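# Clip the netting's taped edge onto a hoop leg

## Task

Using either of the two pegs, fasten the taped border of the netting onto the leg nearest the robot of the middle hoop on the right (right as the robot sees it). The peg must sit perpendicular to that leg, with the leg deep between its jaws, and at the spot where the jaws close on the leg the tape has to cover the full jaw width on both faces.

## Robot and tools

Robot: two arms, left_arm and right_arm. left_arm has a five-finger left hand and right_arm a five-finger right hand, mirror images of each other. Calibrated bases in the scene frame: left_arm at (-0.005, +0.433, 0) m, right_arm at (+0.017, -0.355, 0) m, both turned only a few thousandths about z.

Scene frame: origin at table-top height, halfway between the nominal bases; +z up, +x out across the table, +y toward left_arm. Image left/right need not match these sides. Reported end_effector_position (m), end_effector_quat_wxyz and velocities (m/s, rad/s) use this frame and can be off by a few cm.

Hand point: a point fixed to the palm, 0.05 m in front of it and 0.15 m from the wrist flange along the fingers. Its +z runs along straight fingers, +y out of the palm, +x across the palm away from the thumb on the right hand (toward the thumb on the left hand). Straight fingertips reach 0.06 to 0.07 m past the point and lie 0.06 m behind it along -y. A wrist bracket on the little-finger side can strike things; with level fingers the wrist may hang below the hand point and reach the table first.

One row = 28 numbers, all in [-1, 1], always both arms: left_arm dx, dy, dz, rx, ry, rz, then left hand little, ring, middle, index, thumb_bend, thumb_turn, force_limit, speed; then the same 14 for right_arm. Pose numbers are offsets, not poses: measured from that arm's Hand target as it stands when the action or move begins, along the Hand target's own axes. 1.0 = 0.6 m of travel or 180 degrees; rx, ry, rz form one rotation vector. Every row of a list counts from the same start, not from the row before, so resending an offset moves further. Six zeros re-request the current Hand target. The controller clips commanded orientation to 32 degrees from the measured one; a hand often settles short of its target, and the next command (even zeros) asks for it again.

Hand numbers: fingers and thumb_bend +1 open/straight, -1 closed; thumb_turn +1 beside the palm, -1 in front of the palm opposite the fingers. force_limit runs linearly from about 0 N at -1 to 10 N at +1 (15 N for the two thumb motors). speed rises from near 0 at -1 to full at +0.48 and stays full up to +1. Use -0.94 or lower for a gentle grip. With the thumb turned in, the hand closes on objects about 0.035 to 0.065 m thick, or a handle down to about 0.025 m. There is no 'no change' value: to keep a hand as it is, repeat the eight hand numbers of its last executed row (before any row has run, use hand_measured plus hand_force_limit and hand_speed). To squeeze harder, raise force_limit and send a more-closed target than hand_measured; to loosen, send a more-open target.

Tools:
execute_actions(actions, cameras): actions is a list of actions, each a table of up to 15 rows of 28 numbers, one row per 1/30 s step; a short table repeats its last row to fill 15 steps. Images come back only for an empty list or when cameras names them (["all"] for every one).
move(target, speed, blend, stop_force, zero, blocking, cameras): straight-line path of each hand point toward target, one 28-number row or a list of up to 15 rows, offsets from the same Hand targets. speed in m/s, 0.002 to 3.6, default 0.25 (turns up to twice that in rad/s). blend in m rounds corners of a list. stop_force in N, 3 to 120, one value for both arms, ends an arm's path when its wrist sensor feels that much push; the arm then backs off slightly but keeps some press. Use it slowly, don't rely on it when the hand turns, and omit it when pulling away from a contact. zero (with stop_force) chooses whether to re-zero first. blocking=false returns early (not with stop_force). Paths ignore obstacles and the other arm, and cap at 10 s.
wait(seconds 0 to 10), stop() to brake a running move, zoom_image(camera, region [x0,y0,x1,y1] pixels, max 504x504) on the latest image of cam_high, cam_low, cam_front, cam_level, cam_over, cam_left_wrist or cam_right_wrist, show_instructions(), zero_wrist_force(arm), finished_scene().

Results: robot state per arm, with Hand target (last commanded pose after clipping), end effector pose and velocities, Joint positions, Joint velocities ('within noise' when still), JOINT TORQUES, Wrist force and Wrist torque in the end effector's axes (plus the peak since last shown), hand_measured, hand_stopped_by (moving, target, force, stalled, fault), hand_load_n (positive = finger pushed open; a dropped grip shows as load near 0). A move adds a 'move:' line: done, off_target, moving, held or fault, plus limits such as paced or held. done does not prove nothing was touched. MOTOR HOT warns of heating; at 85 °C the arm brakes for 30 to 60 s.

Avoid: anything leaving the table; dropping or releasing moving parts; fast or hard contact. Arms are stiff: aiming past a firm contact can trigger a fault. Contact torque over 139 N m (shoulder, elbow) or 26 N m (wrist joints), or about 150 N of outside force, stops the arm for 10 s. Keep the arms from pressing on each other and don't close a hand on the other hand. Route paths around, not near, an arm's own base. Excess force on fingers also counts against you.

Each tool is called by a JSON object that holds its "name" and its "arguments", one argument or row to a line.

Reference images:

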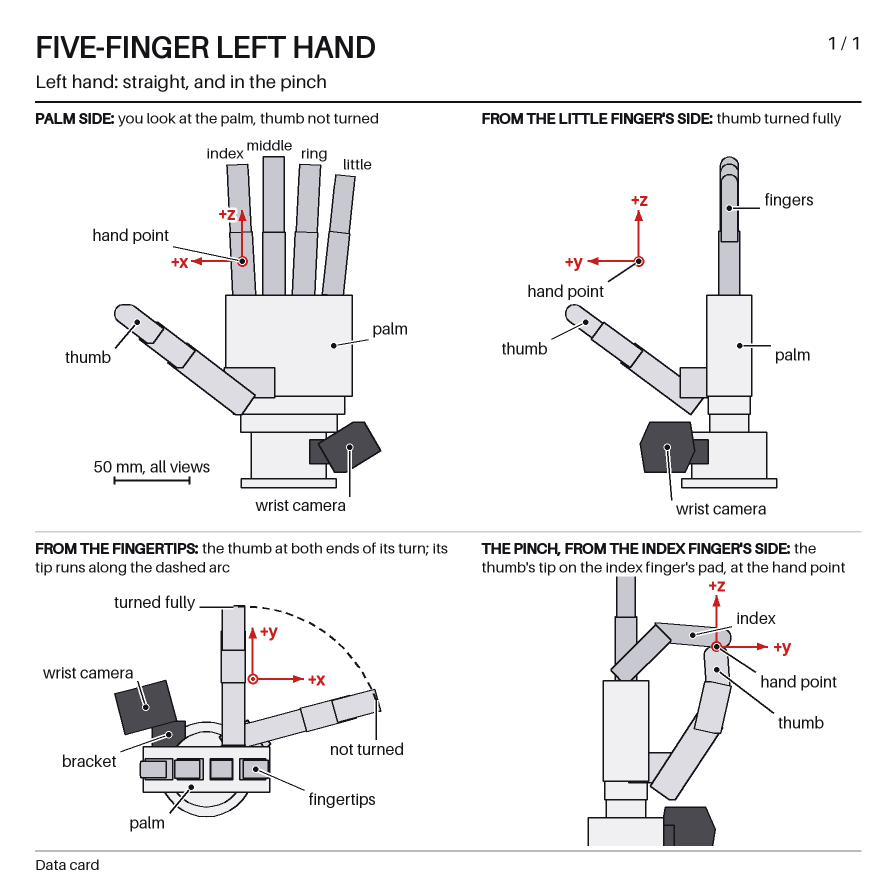

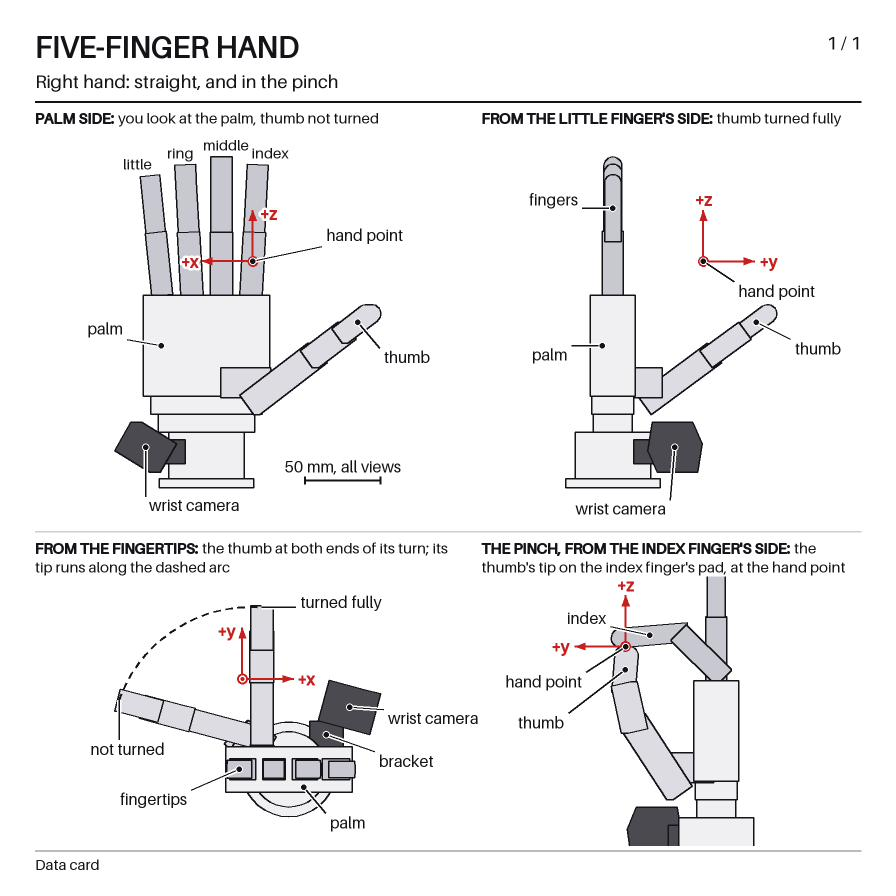

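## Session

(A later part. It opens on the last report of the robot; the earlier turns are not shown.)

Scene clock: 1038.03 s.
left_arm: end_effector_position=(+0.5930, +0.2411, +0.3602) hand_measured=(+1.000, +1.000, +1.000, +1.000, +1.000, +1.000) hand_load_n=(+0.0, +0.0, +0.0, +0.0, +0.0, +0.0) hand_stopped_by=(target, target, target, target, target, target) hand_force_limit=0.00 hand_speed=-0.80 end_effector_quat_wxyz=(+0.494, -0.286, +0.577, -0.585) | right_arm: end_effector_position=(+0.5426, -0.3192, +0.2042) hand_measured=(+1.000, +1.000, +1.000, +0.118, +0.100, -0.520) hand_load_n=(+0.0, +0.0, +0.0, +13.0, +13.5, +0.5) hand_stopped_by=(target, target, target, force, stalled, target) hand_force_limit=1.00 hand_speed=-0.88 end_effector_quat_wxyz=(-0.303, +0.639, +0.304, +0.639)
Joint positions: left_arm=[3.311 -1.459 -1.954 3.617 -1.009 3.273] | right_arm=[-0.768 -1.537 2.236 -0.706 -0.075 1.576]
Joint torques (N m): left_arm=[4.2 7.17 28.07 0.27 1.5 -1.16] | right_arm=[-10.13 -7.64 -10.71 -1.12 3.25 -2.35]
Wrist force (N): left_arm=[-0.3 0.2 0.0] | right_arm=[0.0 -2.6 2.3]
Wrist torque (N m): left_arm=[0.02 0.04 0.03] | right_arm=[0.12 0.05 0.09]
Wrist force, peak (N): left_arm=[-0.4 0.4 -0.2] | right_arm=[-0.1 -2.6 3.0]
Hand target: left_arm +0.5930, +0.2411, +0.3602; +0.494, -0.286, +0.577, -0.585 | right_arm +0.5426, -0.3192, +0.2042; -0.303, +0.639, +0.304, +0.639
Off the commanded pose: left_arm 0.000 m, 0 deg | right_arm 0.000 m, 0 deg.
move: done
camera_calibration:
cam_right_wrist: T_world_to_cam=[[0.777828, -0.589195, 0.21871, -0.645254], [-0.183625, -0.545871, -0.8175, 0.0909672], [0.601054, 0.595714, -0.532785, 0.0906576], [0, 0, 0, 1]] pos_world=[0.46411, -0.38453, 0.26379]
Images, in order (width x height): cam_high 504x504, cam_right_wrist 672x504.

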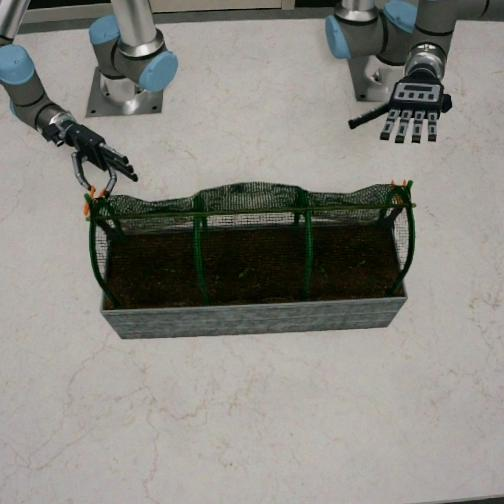

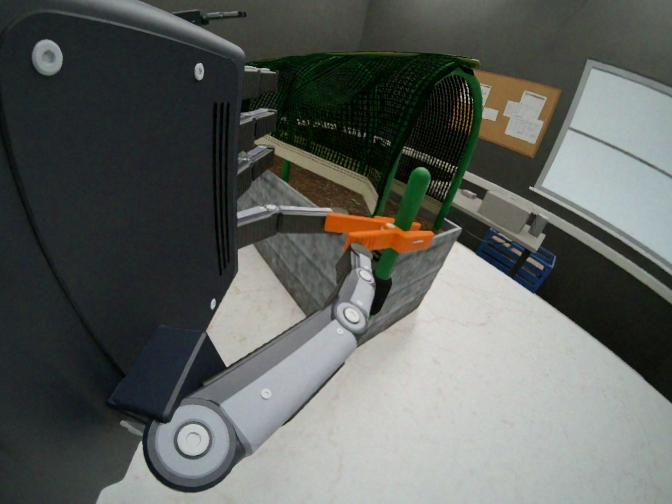

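{"name": "move", "arguments": {
  "target": [
    [0,0,0,0,0,0,1,1,1,1,1,1,0,-0.8,0,-0.0011,0.0017,0,0,0,1,1,1,-0.12,0.09,-0.52,1,-0.88],
    [0,0,0,0,0,0,1,1,1,1,1,1,0,-0.8,0,-0.018,-0.009,0,0,0,1,1,1,-0.12,0.09,-0.52,1,-0.88]
  ],
  "speed": 0.012,
  "stop_force": 4,
  "cameras": ["cam_right_wrist", "cam_high"]
}}

{"name": "zoom_image", "arguments": {
  "camera": "cam_right_wrist",
  "region": [300, 190, 440, 300]
}}

{"name": "zoom_image", "arguments": {
  "camera": "cam_high",
  "region": [60, 140, 140, 220]
}}

Scene clock: 1047.80 s.
left_arm: end_effector_position=(+0.5930, +0.2411, +0.3602) hand_measured=(+1.000, +1.000, +1.000, +1.000, +1.000, +1.000) hand_load_n=(+0.0, +0.0, +0.0, +0.0, +0.0, +0.0) hand_stopped_by=(target, target, target, target, target, target) hand_force_limit=0.00 hand_speed=-0.80 end_effector_quat_wxyz=(+0.494, -0.286, +0.577, -0.585) | right_arm: end_effector_position=(+0.5383, -0.3174, +0.2042) hand_measured=(+1.000, +1.000, +1.000, +0.118, +0.100, -0.520) hand_load_n=(+0.0, +0.0, +0.0, +10.5, +12.0, +1.0) hand_stopped_by=(target, target, target, force, stalled, target) hand_force_limit=1.00 hand_speed=-0.88 end_effector_quat_wxyz=(-0.303, +0.639, +0.304, +0.639)
Joint positions: left_arm=[3.311 -1.459 -1.954 3.617 -1.009 3.273] | right_arm=[-0.773 -1.548 2.248 -0.705 -0.08 1.575]
Joint torques (N m): left_arm=[3.84 7.26 27.46 0.25 1.44 -0.98] | right_arm=[12.95 -7.17 -26.47 -1.17 3 2.16]
Wrist force (N): left_arm=[0.2 0.1 -0.2] | right_arm=[0.1 -1.5 1.2]
Wrist torque (N m): left_arm=[0.01 -0.04 0.06] | right_arm=[0.09 0.11 0.08]
Wrist force, peak (N): left_arm=[-0.1 0.3 -0.6] | right_arm=[-0.1 -2.7 2.5]
Hand target: left_arm +0.5930, +0.2411, +0.3602; +0.494, -0.286, +0.577, -0.585 | right_arm +0.5383, -0.3174, +0.2042; -0.303, +0.639, +0.304, +0.639 (not the last commanded pose)
Off the commanded pose: left_arm 0.000 m, 0 deg | right_arm 0.008 m, 0 deg.
move: contact (right_arm); path passed 1 of 2 targets
camera_calibration:
cam_right_wrist: T_world_to_cam=[[0.777849, -0.589174, 0.218688, -0.640904], [-0.183546, -0.545788, -0.817574, 0.0911199], [0.60105, 0.59581, -0.532681, 0.0922409], [0, 0, 0, 1]] pos_world=[0.45981, -0.38283, 0.26379]
Images, in order (width x height): cam_high 504x504, cam_right_wrist 672x504.

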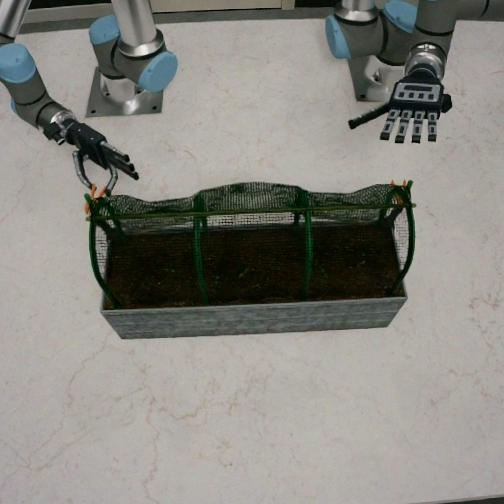

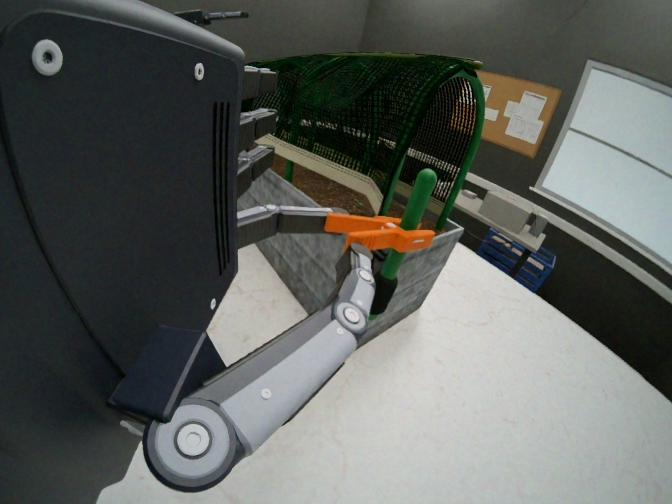

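Scaled by 3.600 from the camera's 672x504 image, which has a finer 960x720 frame.

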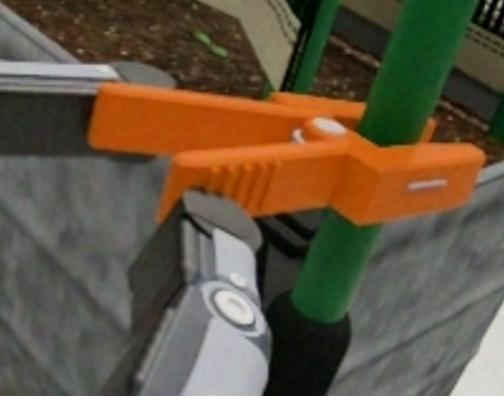

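Scaled by 6.300.

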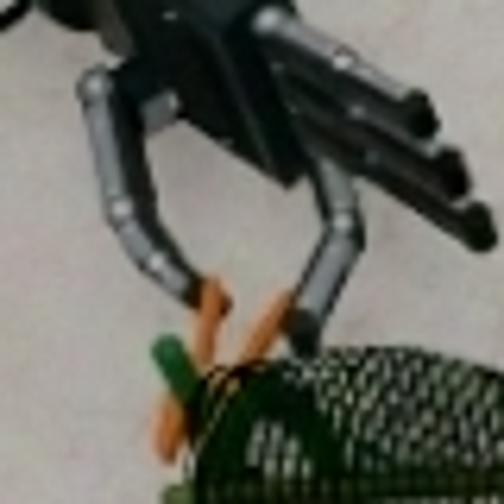

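{"name": "move", "arguments": {
  "target": [0,0,0,0,0,0,1,1,1,1,1,1,0,-0.8,0,-0.0141,-0.0090,0,0,0,1,1,1,-0.12,0.09,-0.52,1,-0.88],
  "speed": 0.012,
  "stop_force": 6,
  "cameras": ["cam_right_wrist", "cam_high"]
}}

{"name": "zoom_image", "arguments": {
  "camera": "cam_right_wrist",
  "region": [300, 190, 440, 300]
}}

{"name": "zoom_image", "arguments": {
  "camera": "cam_high",
  "region": [60, 140, 140, 220]
}}

Scene clock: 1053.70 s.
left_arm: end_effector_position=(+0.5930, +0.2411, +0.3602) hand_measured=(+1.000, +1.000, +1.000, +1.000, +1.000, +1.000) hand_load_n=(+0.0, +0.0, +0.0, -0.5, +0.0, +0.0) hand_stopped_by=(target, target, target, target, target, target) hand_force_limit=0.00 hand_speed=-0.80 end_effector_quat_wxyz=(+0.494, -0.286, +0.577, -0.585) | right_arm: end_effector_position=(+0.5283, -0.3163, +0.2042) hand_measured=(+1.000, +1.000, +1.000, +0.118, +0.100, -0.520) hand_load_n=(+0.0, +0.0, +0.0, +6.5, +9.0, +1.5) hand_stopped_by=(target, target, target, force, stalled, target) hand_force_limit=1.00 hand_speed=-0.88 end_effector_quat_wxyz=(-0.303, +0.639, +0.304, +0.639)
Joint positions: left_arm=[3.311 -1.459 -1.954 3.617 -1.009 3.273] | right_arm=[-0.793 -1.572 2.273 -0.705 -0.1 1.574]
Joint torques (N m): left_arm=[4.55 8.57 27.47 0.31 1.47 -0.96] | right_arm=[-12.82 -25.77 -3.04 -0.91 -2.49 2.25]
Wrist force (N): left_arm=[0.0 0.1 -0.2] | right_arm=[0.1 3.5 1.2]
Wrist torque (N m): left_arm=[0.01 -0.01 0.05] | right_arm=[0.09 0.11 0.04]
Wrist force, peak (N): left_arm=[0.0 0.4 -0.5] | right_arm=[0.0 4.5 1.7]
Hand target: left_arm +0.5930, +0.2411, +0.3602; +0.494, -0.286, +0.577, -0.585 | right_arm +0.5283, -0.3163, +0.2042; -0.303, +0.639, +0.304, +0.639
Off the commanded pose: left_arm 0.000 m, 0 deg | right_arm 0.000 m, 0 deg.
move: done
camera_calibration:
cam_right_wrist: T_world_to_cam=[[0.777849, -0.589174, 0.218688, -0.632496], [-0.183546, -0.545788, -0.817574, 0.0899577], [0.60105, 0.59581, -0.532681, 0.0974763], [0, 0, 0, 1]] pos_world=[0.44991, -0.38163, 0.26379]
Images, in order (width x height): cam_high 504x504, cam_right_wrist 672x504.

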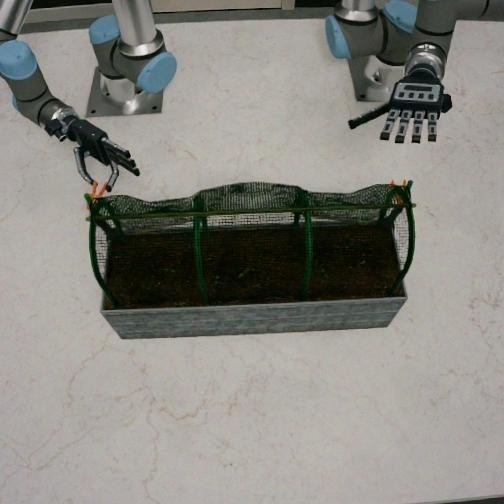

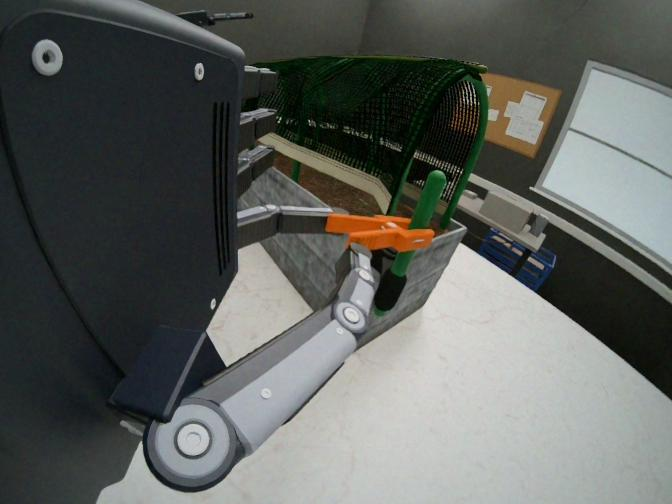

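Scaled by 3.600 from the camera's 672x504 image, which has a finer 960x720 frame.

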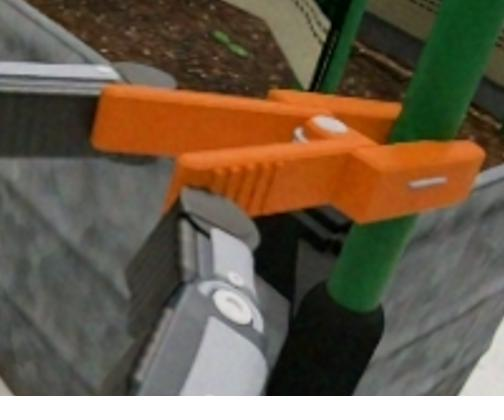

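Scaled by 6.300.

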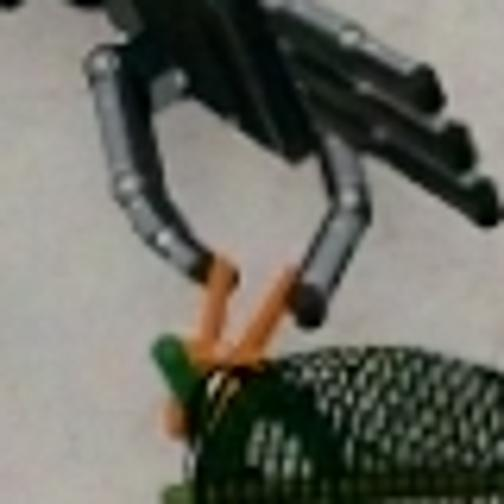

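{"name": "move", "arguments": {
  "target": [0,0,0,0,0,0,1,1,1,1,1,1,0,-0.8,0,0,0,0,0,0,1,1,1,-0.15,0.09,-0.52,1,-0.92],
  "speed": 0.012,
  "cameras": ["cam_right_wrist"]
}}

{"name": "zoom_image", "arguments": {
  "camera": "cam_right_wrist",
  "region": [300, 190, 440, 300]
}}

Scene clock: 1057.47 s.
left_arm: end_effector_position=(+0.5930, +0.2411, +0.3602) hand_measured=(+1.000, +1.000, +1.000, +1.000, +1.000, +1.000) hand_load_n=(+0.0, +0.0, +0.0, +0.0, +0.0, +0.0) hand_stopped_by=(target, target, target, target, target, target) hand_force_limit=0.00 hand_speed=-0.80 end_effector_quat_wxyz=(+0.494, -0.286, +0.577, -0.585) | right_arm: end_effector_position=(+0.5283, -0.3163, +0.2042) hand_measured=(+1.000, +1.000, +1.000, +0.100, +0.100, -0.520) hand_load_n=(+0.0, +0.0, +0.0, +10.5, +10.5, +1.0) hand_stopped_by=(target, target, target, force, stalled, target) hand_force_limit=1.00 hand_speed=-0.92 end_effector_quat_wxyz=(-0.303, +0.639, +0.304, +0.639)
Joint positions: left_arm=[3.311 -1.459 -1.954 3.617 -1.009 3.273] | right_arm=[-0.793 -1.572 2.273 -0.705 -0.1 1.574]
Joint torques (N m): left_arm=[4.17 9.12 27.79 0.44 1.37 -0.96] | right_arm=[-13.1 -26.02 -4.96 -1.14 -0.3 2.1]
Wrist force (N): left_arm=[0.0 0.2 -0.4] | right_arm=[0.2 0.8 1.1]
Wrist torque (N m): left_arm=[0.05 -0.01 0.04] | right_arm=[0.10 0.07 0.02]
Wrist force, peak (N): left_arm=[0.0 0.5 -0.4] | right_arm=[0.3 3.8 1.6]
Hand target: left_arm +0.5930, +0.2411, +0.3602; +0.494, -0.286, +0.577, -0.585 | right_arm +0.5283, -0.3163, +0.2042; -0.303, +0.639, +0.304, +0.639
Off the commanded pose: left_arm 0.000 m, 0 deg | right_arm 0.000 m, 0 deg.
move: done
camera_calibration:
cam_right_wrist: T_world_to_cam=[[0.777896, -0.589128, 0.218646, -0.632489], [-0.183557, -0.545799, -0.817564, 0.0899562], [0.600987, 0.595845, -0.532713, 0.0975273], [0, 0, 0, 1]] pos_world=[0.44991, -0.38163, 0.26379]
Images, in order (width x height): cam_right_wrist 672x504.

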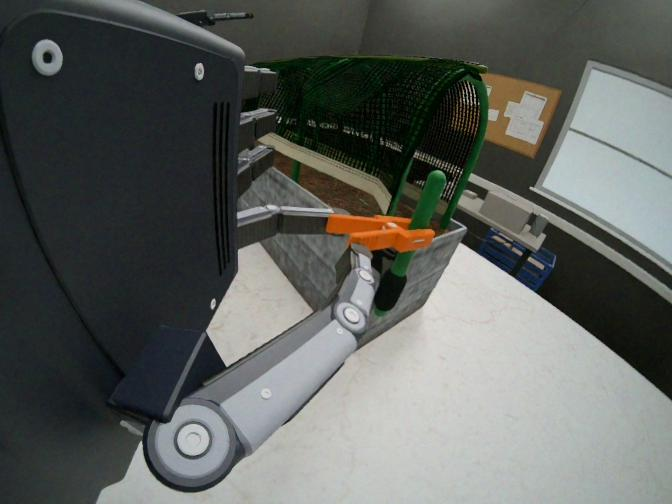

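Scaled by 3.600 from the camera's 672x504 image, which has a finer 960x720 frame.

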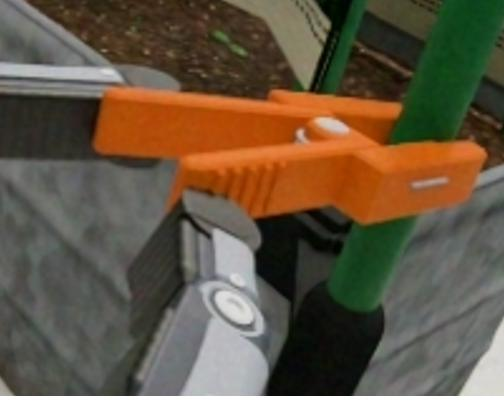

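{"name": "move", "arguments": {
  "target": [0,0,0,0,0,0,1,1,1,1,1,1,0,-0.8,0,0,0,0,0,0,1,1,1,-0.15,0.075,-0.52,1,-0.92],
  "speed": 0.012
}}

{"name": "move", "arguments": {
  "target": [0,0,0,0,0,0,1,1,1,1,1,1,0,-0.8,0,-0.0141,-0.0090,0,0,0,1,1,1,-0.15,0.075,-0.52,1,-0.92],
  "speed": 0.012,
  "stop_force": 5,
  "cameras": ["cam_right_wrist", "cam_high"]
}}

{"name": "zoom_image", "arguments": {
  "camera": "cam_right_wrist",
  "region": [300, 190, 440, 300]
}}

{"name": "zoom_image", "arguments": {
  "camera": "cam_high",
  "region": [60, 140, 140, 220]
}}

Scene clock: 1061.60 s.
left_arm: end_effector_position=(+0.5930, +0.2411, +0.3602) hand_measured=(+1.000, +1.000, +1.000, +1.000, +1.000, +1.000) hand_load_n=(+0.0, +0.0, +0.0, +0.0, +0.0, +0.0) hand_stopped_by=(target, target, target, target, target, target) hand_force_limit=0.00 hand_speed=-0.80 end_effector_quat_wxyz=(+0.494, -0.286, +0.577, -0.585) | right_arm: end_effector_position=(+0.5283, -0.3163, +0.2042) hand_measured=(+1.000, +1.000, +1.000, +0.100, +0.084, -0.520) hand_load_n=(+0.0, +0.0, +0.0, +10.5, +10.5, +1.0) hand_stopped_by=(target, target, target, force, target, target) hand_force_limit=1.00 hand_speed=-0.92 end_effector_quat_wxyz=(-0.303, +0.639, +0.304, +0.639)
Joint positions: left_arm=[3.311 -1.459 -1.954 3.617 -1.009 3.273] | right_arm=[-0.793 -1.572 2.273 -0.705 -0.1 1.574]
Joint torques (N m): left_arm=[2.97 7.93 27.4 0.48 1.28 -0.93] | right_arm=[-12.83 -25.96 -18.73 -1.16 2.26 1.99]
Wrist force (N): left_arm=[0.0 0.2 -0.5] | right_arm=[0.3 0.6 1.1]
Wrist torque (N m): left_arm=[0.04 -0.02 0.05] | right_arm=[0.13 0.07 0.03]
Wrist force, peak (N): left_arm=[-0.1 0.1 -0.7] | right_arm=[0.1 1.0 1.1]
Hand target: left_arm +0.5930, +0.2411, +0.3602; +0.494, -0.286, +0.577, -0.585 | right_arm +0.5283, -0.3163, +0.2042; -0.303, +0.639, +0.304, +0.639
Off the commanded pose: left_arm 0.000 m, 0 deg | right_arm 0.000 m, 0 deg.
move: done

Scene clock: 1063.40 s.
left_arm: end_effector_position=(+0.5930, +0.2411, +0.3602) hand_measured=(+1.000, +1.000, +1.000, +1.000, +1.000, +1.000) hand_load_n=(+0.0, +0.0, +0.0, +0.0, +0.0, +0.0) hand_stopped_by=(target, target, target, target, target, target) hand_force_limit=0.00 hand_speed=-0.80 end_effector_quat_wxyz=(+0.494, -0.286, +0.577, -0.585) | right_arm: end_effector_position=(+0.5184, -0.3151, +0.2042) hand_measured=(+1.000, +1.000, +1.000, +0.100, +0.084, -0.520) hand_load_n=(+0.0, +0.0, +0.0, +11.5, +11.0, +0.5) hand_stopped_by=(target, target, target, force, target, target) hand_force_limit=1.00 hand_speed=-0.92 end_effector_quat_wxyz=(-0.303, +0.639, +0.304, +0.639)
Joint positions: left_arm=[3.311 -1.459 -1.954 3.617 -1.009 3.273] | right_arm=[-0.815 -1.598 2.297 -0.703 -0.121 1.573]
Joint torques (N m): left_arm=[3.95 8.71 27.12 0.44 1.25 -0.99] | right_arm=[-14.28 -25.02 -4.85 -1.47 -1.55 2.18]
Wrist force (N): left_arm=[0.1 0.1 -0.1] | right_arm=[0.1 -1.3 0.3]
Wrist torque (N m): left_arm=[0.02 -0.01 0.05] | right_arm=[0.11 0.09 0.03]
Wrist force, peak (N): left_arm=[-0.2 0.6 0.1] | right_arm=[0.2 0.9 1.5]
Hand target: left_arm +0.5930, +0.2411, +0.3602; +0.494, -0.286, +0.577, -0.585 | right_arm +0.5184, -0.3151, +0.2042; -0.303, +0.639, +0.304, +0.639
Off the commanded pose: left_arm 0.000 m, 0 deg | right_arm 0.000 m, 0 deg.
move: done
camera_calibration:
cam_right_wrist: T_world_to_cam=[[0.777849, -0.589174, 0.218688, -0.62407], [-0.183546, -0.545788, -0.817574, 0.0887227], [0.60105, 0.59581, -0.532681, 0.102831], [0, 0, 0, 1]] pos_world=[0.43991, -0.38053, 0.26379]
Images, in order (width x height): cam_high 504x504, cam_right_wrist 672x504.

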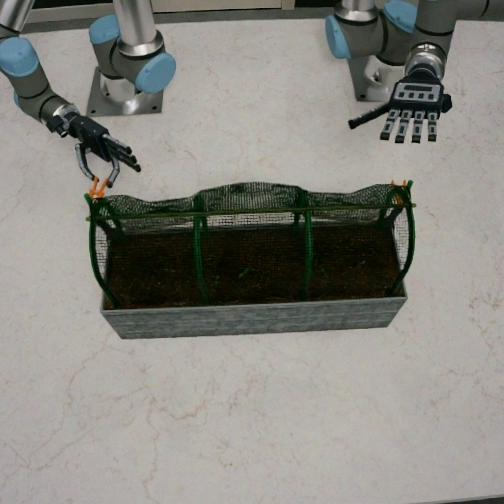

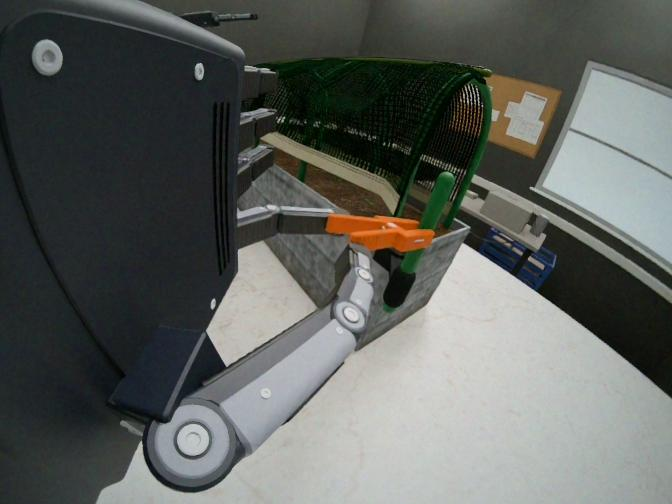

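Scaled by 3.600 from the camera's 672x504 image, which has a finer 960x720 frame.

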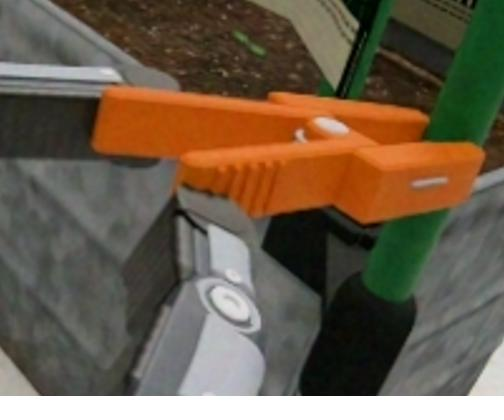

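Scaled by 6.300.

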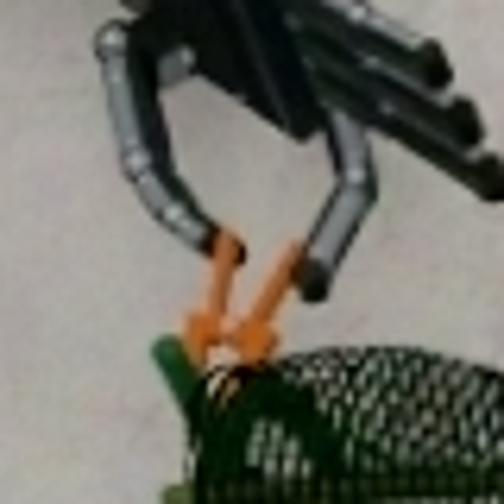

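{"name": "zoom_image", "arguments": {
  "camera": "cam_right_wrist",
  "region": [320, 205, 440, 285]
}}

Scaled by 4.200 from the camera's 672x504 image, which has a finer 960x720 frame.

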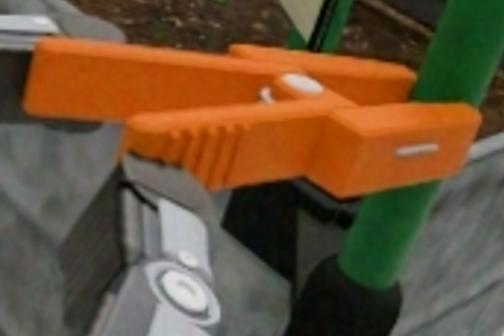

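{"name": "move", "arguments": {
  "target": [0,0,0,0,0,0,1,1,1,1,1,1,0,-0.8,0,-0.0351,-0.0224,0,0,0,1,1,1,-0.15,0.075,-0.52,1,-0.92],
  "speed": 0.02,
  "stop_force": 6,
  "cameras": ["cam_right_wrist", "cam_high", "cam_over", "cam_low"]
}}

{"name": "zoom_image", "arguments": {
  "camera": "cam_right_wrist",
  "region": [320, 205, 440, 285]
}}

{"name": "zoom_image", "arguments": {
  "camera": "cam_high",
  "region": [80, 155, 130, 205]
}}

{"name": "zoom_image", "arguments": {
  "camera": "cam_low",
  "region": [0, 140, 80, 220]
}}

Scene clock: 1074.67 s.
left_arm: end_effector_position=(+0.5930, +0.2411, +0.3602) hand_measured=(+1.000, +1.000, +1.000, +1.000, +1.000, +1.000) hand_load_n=(+0.0, +0.0, +0.0, +0.0, +0.0, +0.0) hand_stopped_by=(target, target, target, target, target, target) hand_force_limit=0.00 hand_speed=-0.80 end_effector_quat_wxyz=(+0.494, -0.286, +0.577, -0.585) | right_arm: end_effector_position=(+0.4935, -0.3123, +0.2042) hand_measured=(+1.000, +1.000, +1.000, +0.100, +0.084, -0.520) hand_load_n=(+0.0, +0.0, +0.0, +12.5, +9.5, +0.0) hand_stopped_by=(target, target, target, force, target, target) hand_force_limit=1.00 hand_speed=-0.92 end_effector_quat_wxyz=(-0.303, +0.639, +0.304, +0.639)
Joint positions: left_arm=[3.311 -1.459 -1.954 3.617 -1.009 3.273] | right_arm=[-0.874 -1.664 2.358 -0.697 -0.181 1.572]
Joint torques (N m): left_arm=[3.79 7.91 27.51 0.46 1.33 -0.91] | right_arm=[-13.73 -22.06 -4.33 1.08 -1.96 2.19]
Wrist force (N): left_arm=[0.1 0.1 -0.2] | right_arm=[0.0 0.4 -1.0]
Wrist torque (N m): left_arm=[0.03 -0.02 0.05] | right_arm=[0.04 0.10 0.04]
Wrist force, peak (N): left_arm=[0.0 0.3 -0.6] | right_arm=[0.0 -1.5 0.5]
Hand target: left_arm +0.5930, +0.2411, +0.3602; +0.494, -0.286, +0.577, -0.585 | right_arm +0.4935, -0.3123, +0.2042; -0.303, +0.639, +0.304, +0.639
Off the commanded pose: left_arm 0.000 m, 0 deg | right_arm 0.000 m, 0 deg.
move: done
camera_calibration:
cam_right_wrist: T_world_to_cam=[[0.777849, -0.589174, 0.218688, -0.603049], [-0.183546, -0.545788, -0.817574, 0.0856717], [0.60105, 0.59581, -0.532681, 0.115956], [0, 0, 0, 1]] pos_world=[0.41511, -0.37763, 0.26369]
Images, in order (width x height): cam_high 504x504, cam_low 504x504, cam_over 504x504, cam_right_wrist 672x504.

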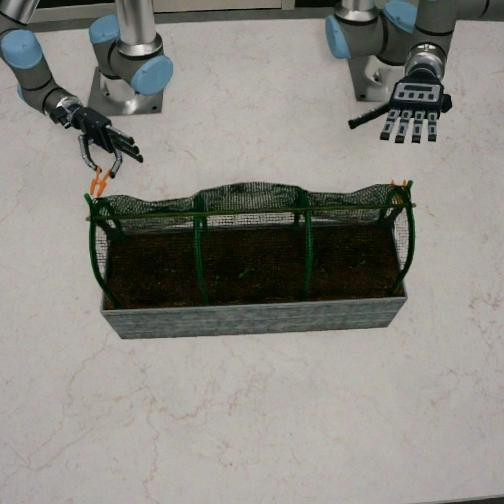

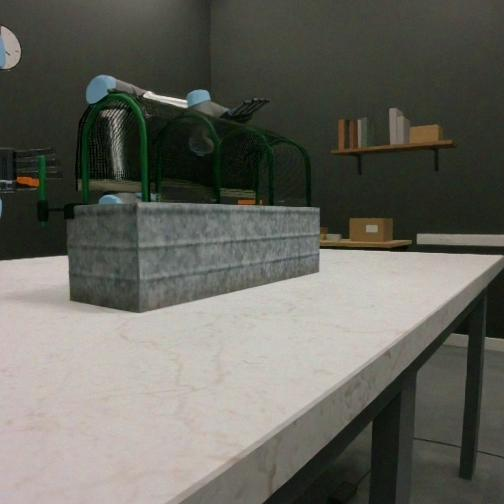

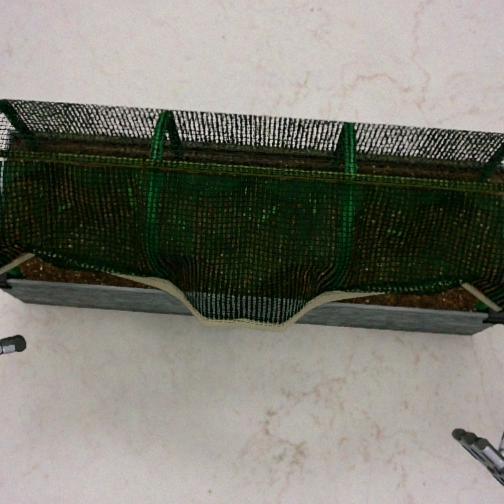

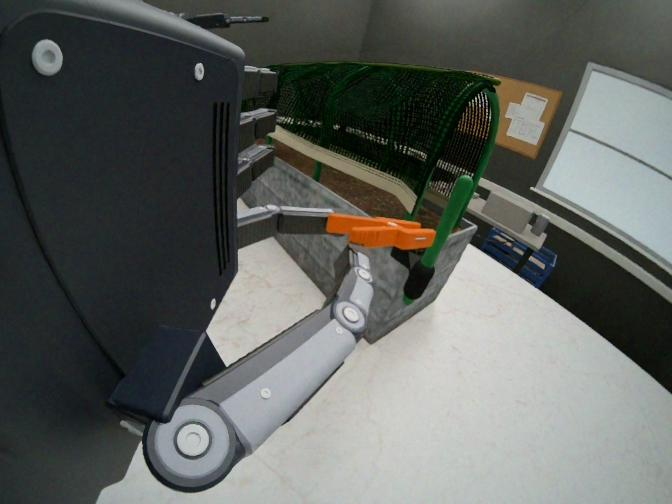

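Scaled by 4.200 from the camera's 672x504 image, which has a finer 960x720 frame.

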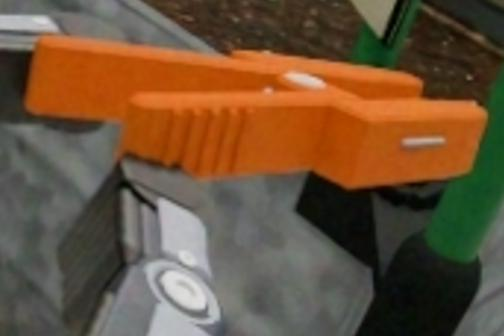

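Scaled by 10.080.

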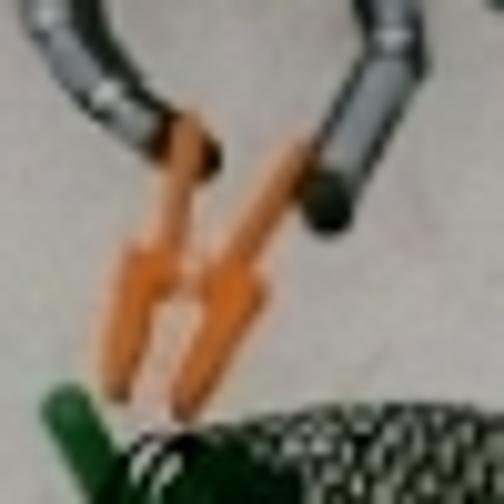

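Scaled by 6.300.

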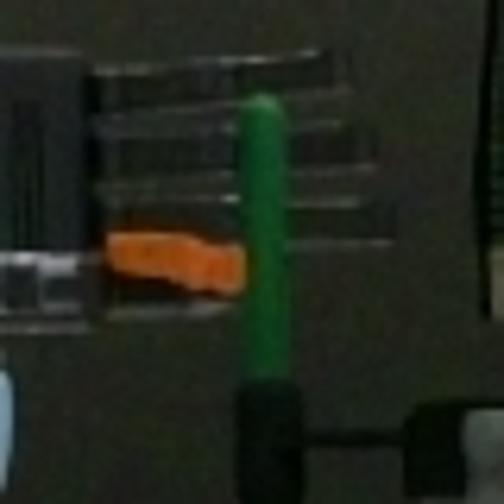

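{"name": "move", "arguments": {
  "target": [0,0,0,0,0,0,1,1,1,1,1,1,0,-0.8,0,0.0669,0.0406,0,0,0,1,1,1,-0.15,0.075,-0.52,1,-0.92],
  "speed": 0.03,
  "stop_force": 8,
  "cameras": ["cam_right_wrist", "cam_high", "cam_low"]
}}

{"name": "zoom_image", "arguments": {
  "camera": "cam_right_wrist",
  "region": [300, 190, 440, 300]
}}

{"name": "zoom_image", "arguments": {
  "camera": "cam_low",
  "region": [0, 140, 80, 220]
}}

Scene clock: 1090.27 s.
left_arm: end_effector_position=(+0.5930, +0.2411, +0.3602) hand_measured=(+1.000, +1.000, +1.000, +1.000, +1.000, +1.000) hand_load_n=(-0.5, +0.0, +0.0, +0.0, +0.0, +0.0) hand_stopped_by=(target, target, target, target, target, target) hand_force_limit=0.00 hand_speed=-0.80 end_effector_quat_wxyz=(+0.494, -0.286, +0.577, -0.585) | right_arm: end_effector_position=(+0.5401, -0.3187, +0.2042) hand_measured=(+1.000, +1.000, +1.000, +0.098, +0.082, -0.520) hand_load_n=(+0.0, +0.0, -0.5, +0.0, +0.0, +0.0) hand_stopped_by=(target, target, target, force, target, target) hand_force_limit=1.00 hand_speed=-0.92 end_effector_quat_wxyz=(-0.303, +0.639, +0.304, +0.639)
Joint positions: left_arm=[3.311 -1.459 -1.954 3.617 -1.009 3.273] | right_arm=[-0.772 -1.543 2.242 -0.705 -0.079 1.575]
Joint torques (N m): left_arm=[3.6 8.76 27.76 0.64 1.18 -0.89] | right_arm=[13.95 -6.9 -25.48 1.78 2.37 -2.57]
Wrist force (N): left_arm=[0.3 0.1 -0.5] | right_arm=[0.1 0.6 -0.8]
Wrist torque (N m): left_arm=[0.05 -0.07 0.07] | right_arm=[0.07 0.08 0.09]
Wrist force, peak (N): left_arm=[0.2 0.4 -0.5] | right_arm=[0.5 -1.9 -1.3]
Hand target: left_arm +0.5930, +0.2411, +0.3602; +0.494, -0.286, +0.577, -0.585 | right_arm +0.5401, -0.3187, +0.2042; -0.303, +0.639, +0.304, +0.639
Off the commanded pose: left_arm 0.000 m, 0 deg | right_arm 0.000 m, 0 deg.
move: done
camera_calibration:
cam_right_wrist: T_world_to_cam=[[0.777862, -0.589161, 0.218675, -0.643068], [-0.183595, -0.545836, -0.81753, 0.0907338], [0.601018, 0.595778, -0.532753, 0.0919553], [0, 0, 0, 1]] pos_world=[0.46161, -0.38413, 0.26379]
Images, in order (width x height): cam_high 504x504, cam_low 504x504, cam_right_wrist 672x504.

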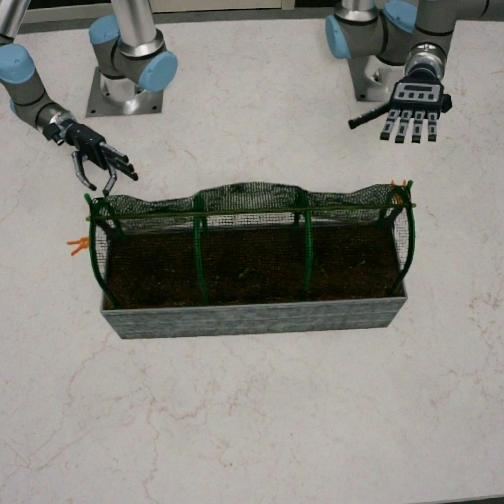

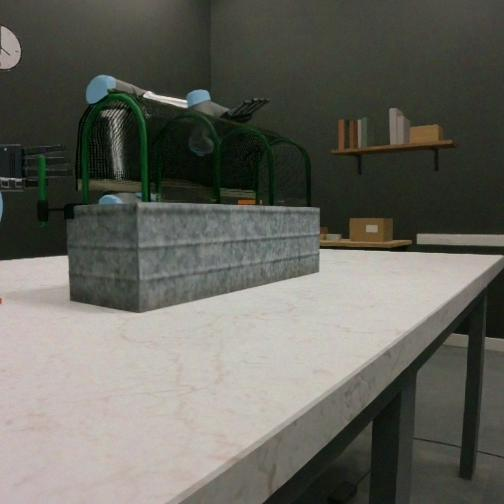

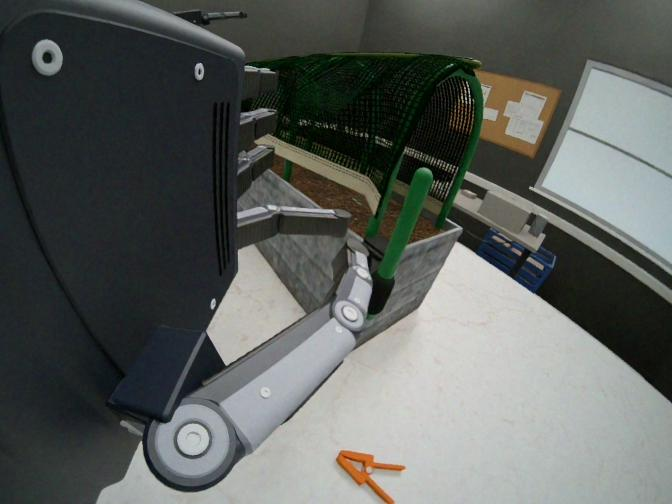

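Scaled by 3.600 from the camera's 672x504 image, which has a finer 960x720 frame.

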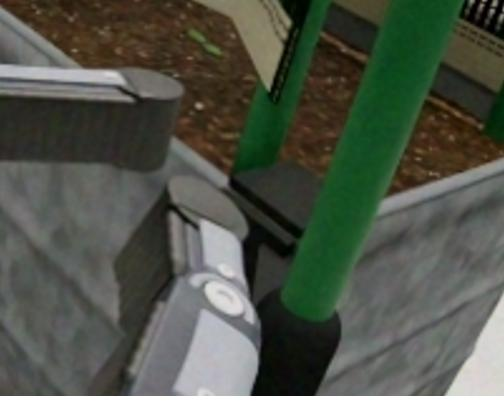

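Scaled by 6.300.

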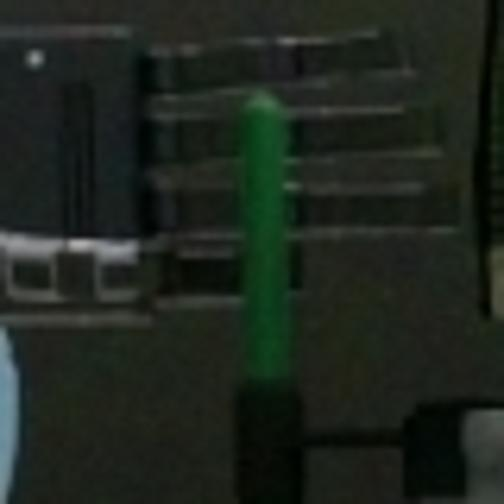

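{"name": "move", "arguments": {
  "target": [-0.3287,0.1957,-0.524,0,0,0,1,1,1,1,1,1,0,-0.8,0,-0.0833,0,0,0,0,1,1,1,0.35,0.5,-0.58,0.3,-0.5],
  "speed": 0.2,
  "cameras": ["cam_front", "cam_left_wrist", "cam_right_wrist"]
}}

Scene clock: 1182.13 s.
left_arm: end_effector_position=(+0.4070, +0.5614, +0.2403) hand_measured=(+1.000, +1.000, +1.000, +1.000, +1.000, +1.000) hand_load_n=(+0.0, +0.0, +0.0, +0.0, +0.0, -0.5) hand_stopped_by=(target, target, target, target, target, target) hand_force_limit=0.00 hand_speed=-0.80 end_effector_quat_wxyz=(+0.494, -0.286, +0.577, -0.585) end_effector_velocity=(+0.000, -0.001, +0.000) end_effector_angular_velocity=(+0.000, -0.002, -0.001) | right_arm: end_effector_position=(+0.5013, -0.2872, +0.2041) hand_measured=(+1.000, +1.000, +1.000, +0.350, +0.500, -0.580) hand_load_n=(+0.0, +0.0, +0.0, +0.0, +0.0, +0.0) hand_stopped_by=(target, target, target, target, target, target) hand_force_limit=0.30 hand_speed=-0.50 end_effector_quat_wxyz=(-0.303, +0.639, +0.304, +0.639)
Joint positions: left_arm=[4.534 -1.642 -2.177 3.155 0.282 4.027] | right_arm=[-0.787 -1.668 2.362 -0.698 -0.094 1.574]
Joint velocities: left_arm=[-0.001 -0.002 -0.001 -0.002 0.002 0.005] | right_arm=[within noise]
Joint torques (N m): left_arm=[6.89 6.37 4.39 -4.63 3.64 1.44] | right_arm=[-12.98 -22.13 -3.65 -1.28 -1.9 2.15]
Wrist force (N): left_arm=[0.4 0.0 -0.4] | right_arm=[-0.1 0.2 -1.0]
Wrist torque (N m): left_arm=[0.07 -0.05 -0.09] | right_arm=[0.01 0.12 -0.02]
Wrist force, peak (N): left_arm=[0.7 0.0 -0.9] | right_arm=[0.4 0.6 -1.0]
Hand target: left_arm +0.4070, +0.5614, +0.2403; +0.494, -0.286, +0.577, -0.585 | right_arm +0.5013, -0.2872, +0.2041; -0.303, +0.639, +0.304, +0.639
Off the commanded pose: left_arm 0.000 m, 0 deg | right_arm 0.000 m, 0 deg.
move: done
camera_calibration:
cam_left_wrist: T_world_to_cam=[[-0.322617, -0.381335, 0.866315, 0.136807], [-0.713197, -0.503811, -0.487364, 0.684834], [0.622308, -0.775086, -0.109429, 0.325709], [0, 0, 0, 1]] pos_world=[0.329867, 0.649649, 0.250888]
cam_right_wrist: T_world_to_cam=[[0.777849, -0.589174, 0.218688, -0.59425], [-0.183546, -0.545788, -0.817574, 0.100784], [0.60105, 0.59581, -0.532681, 0.0963734], [0, 0, 0, 1]] pos_world=[0.42281, -0.35253, 0.26369]
Images, in order (width x height): cam_front 504x504, cam_left_wrist 672x504, cam_right_wrist 672x504.

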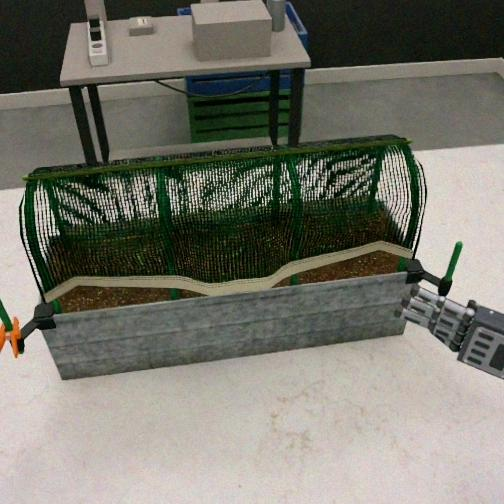

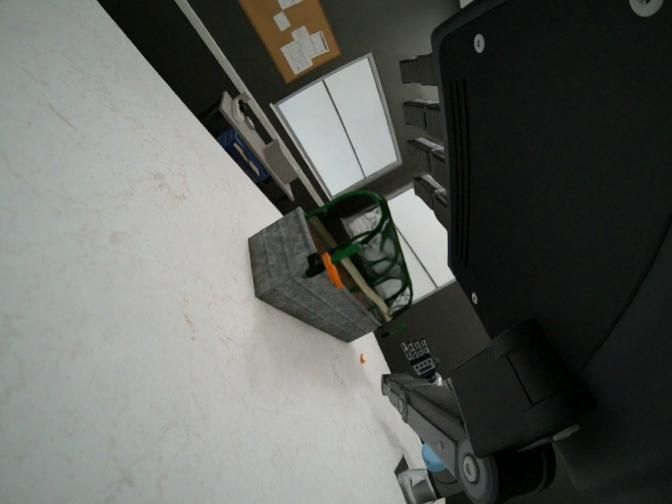

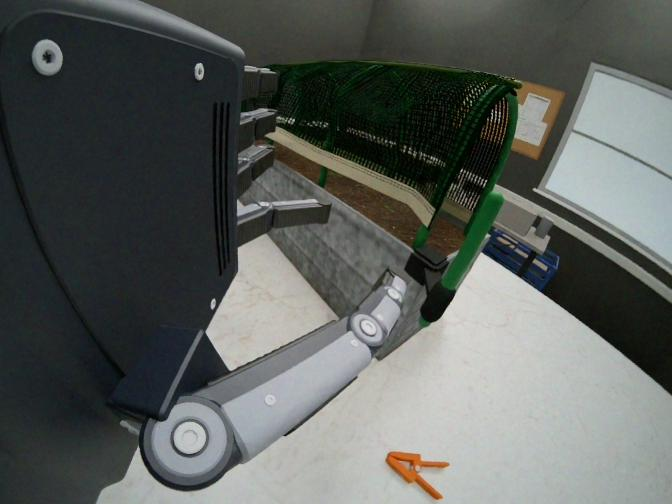

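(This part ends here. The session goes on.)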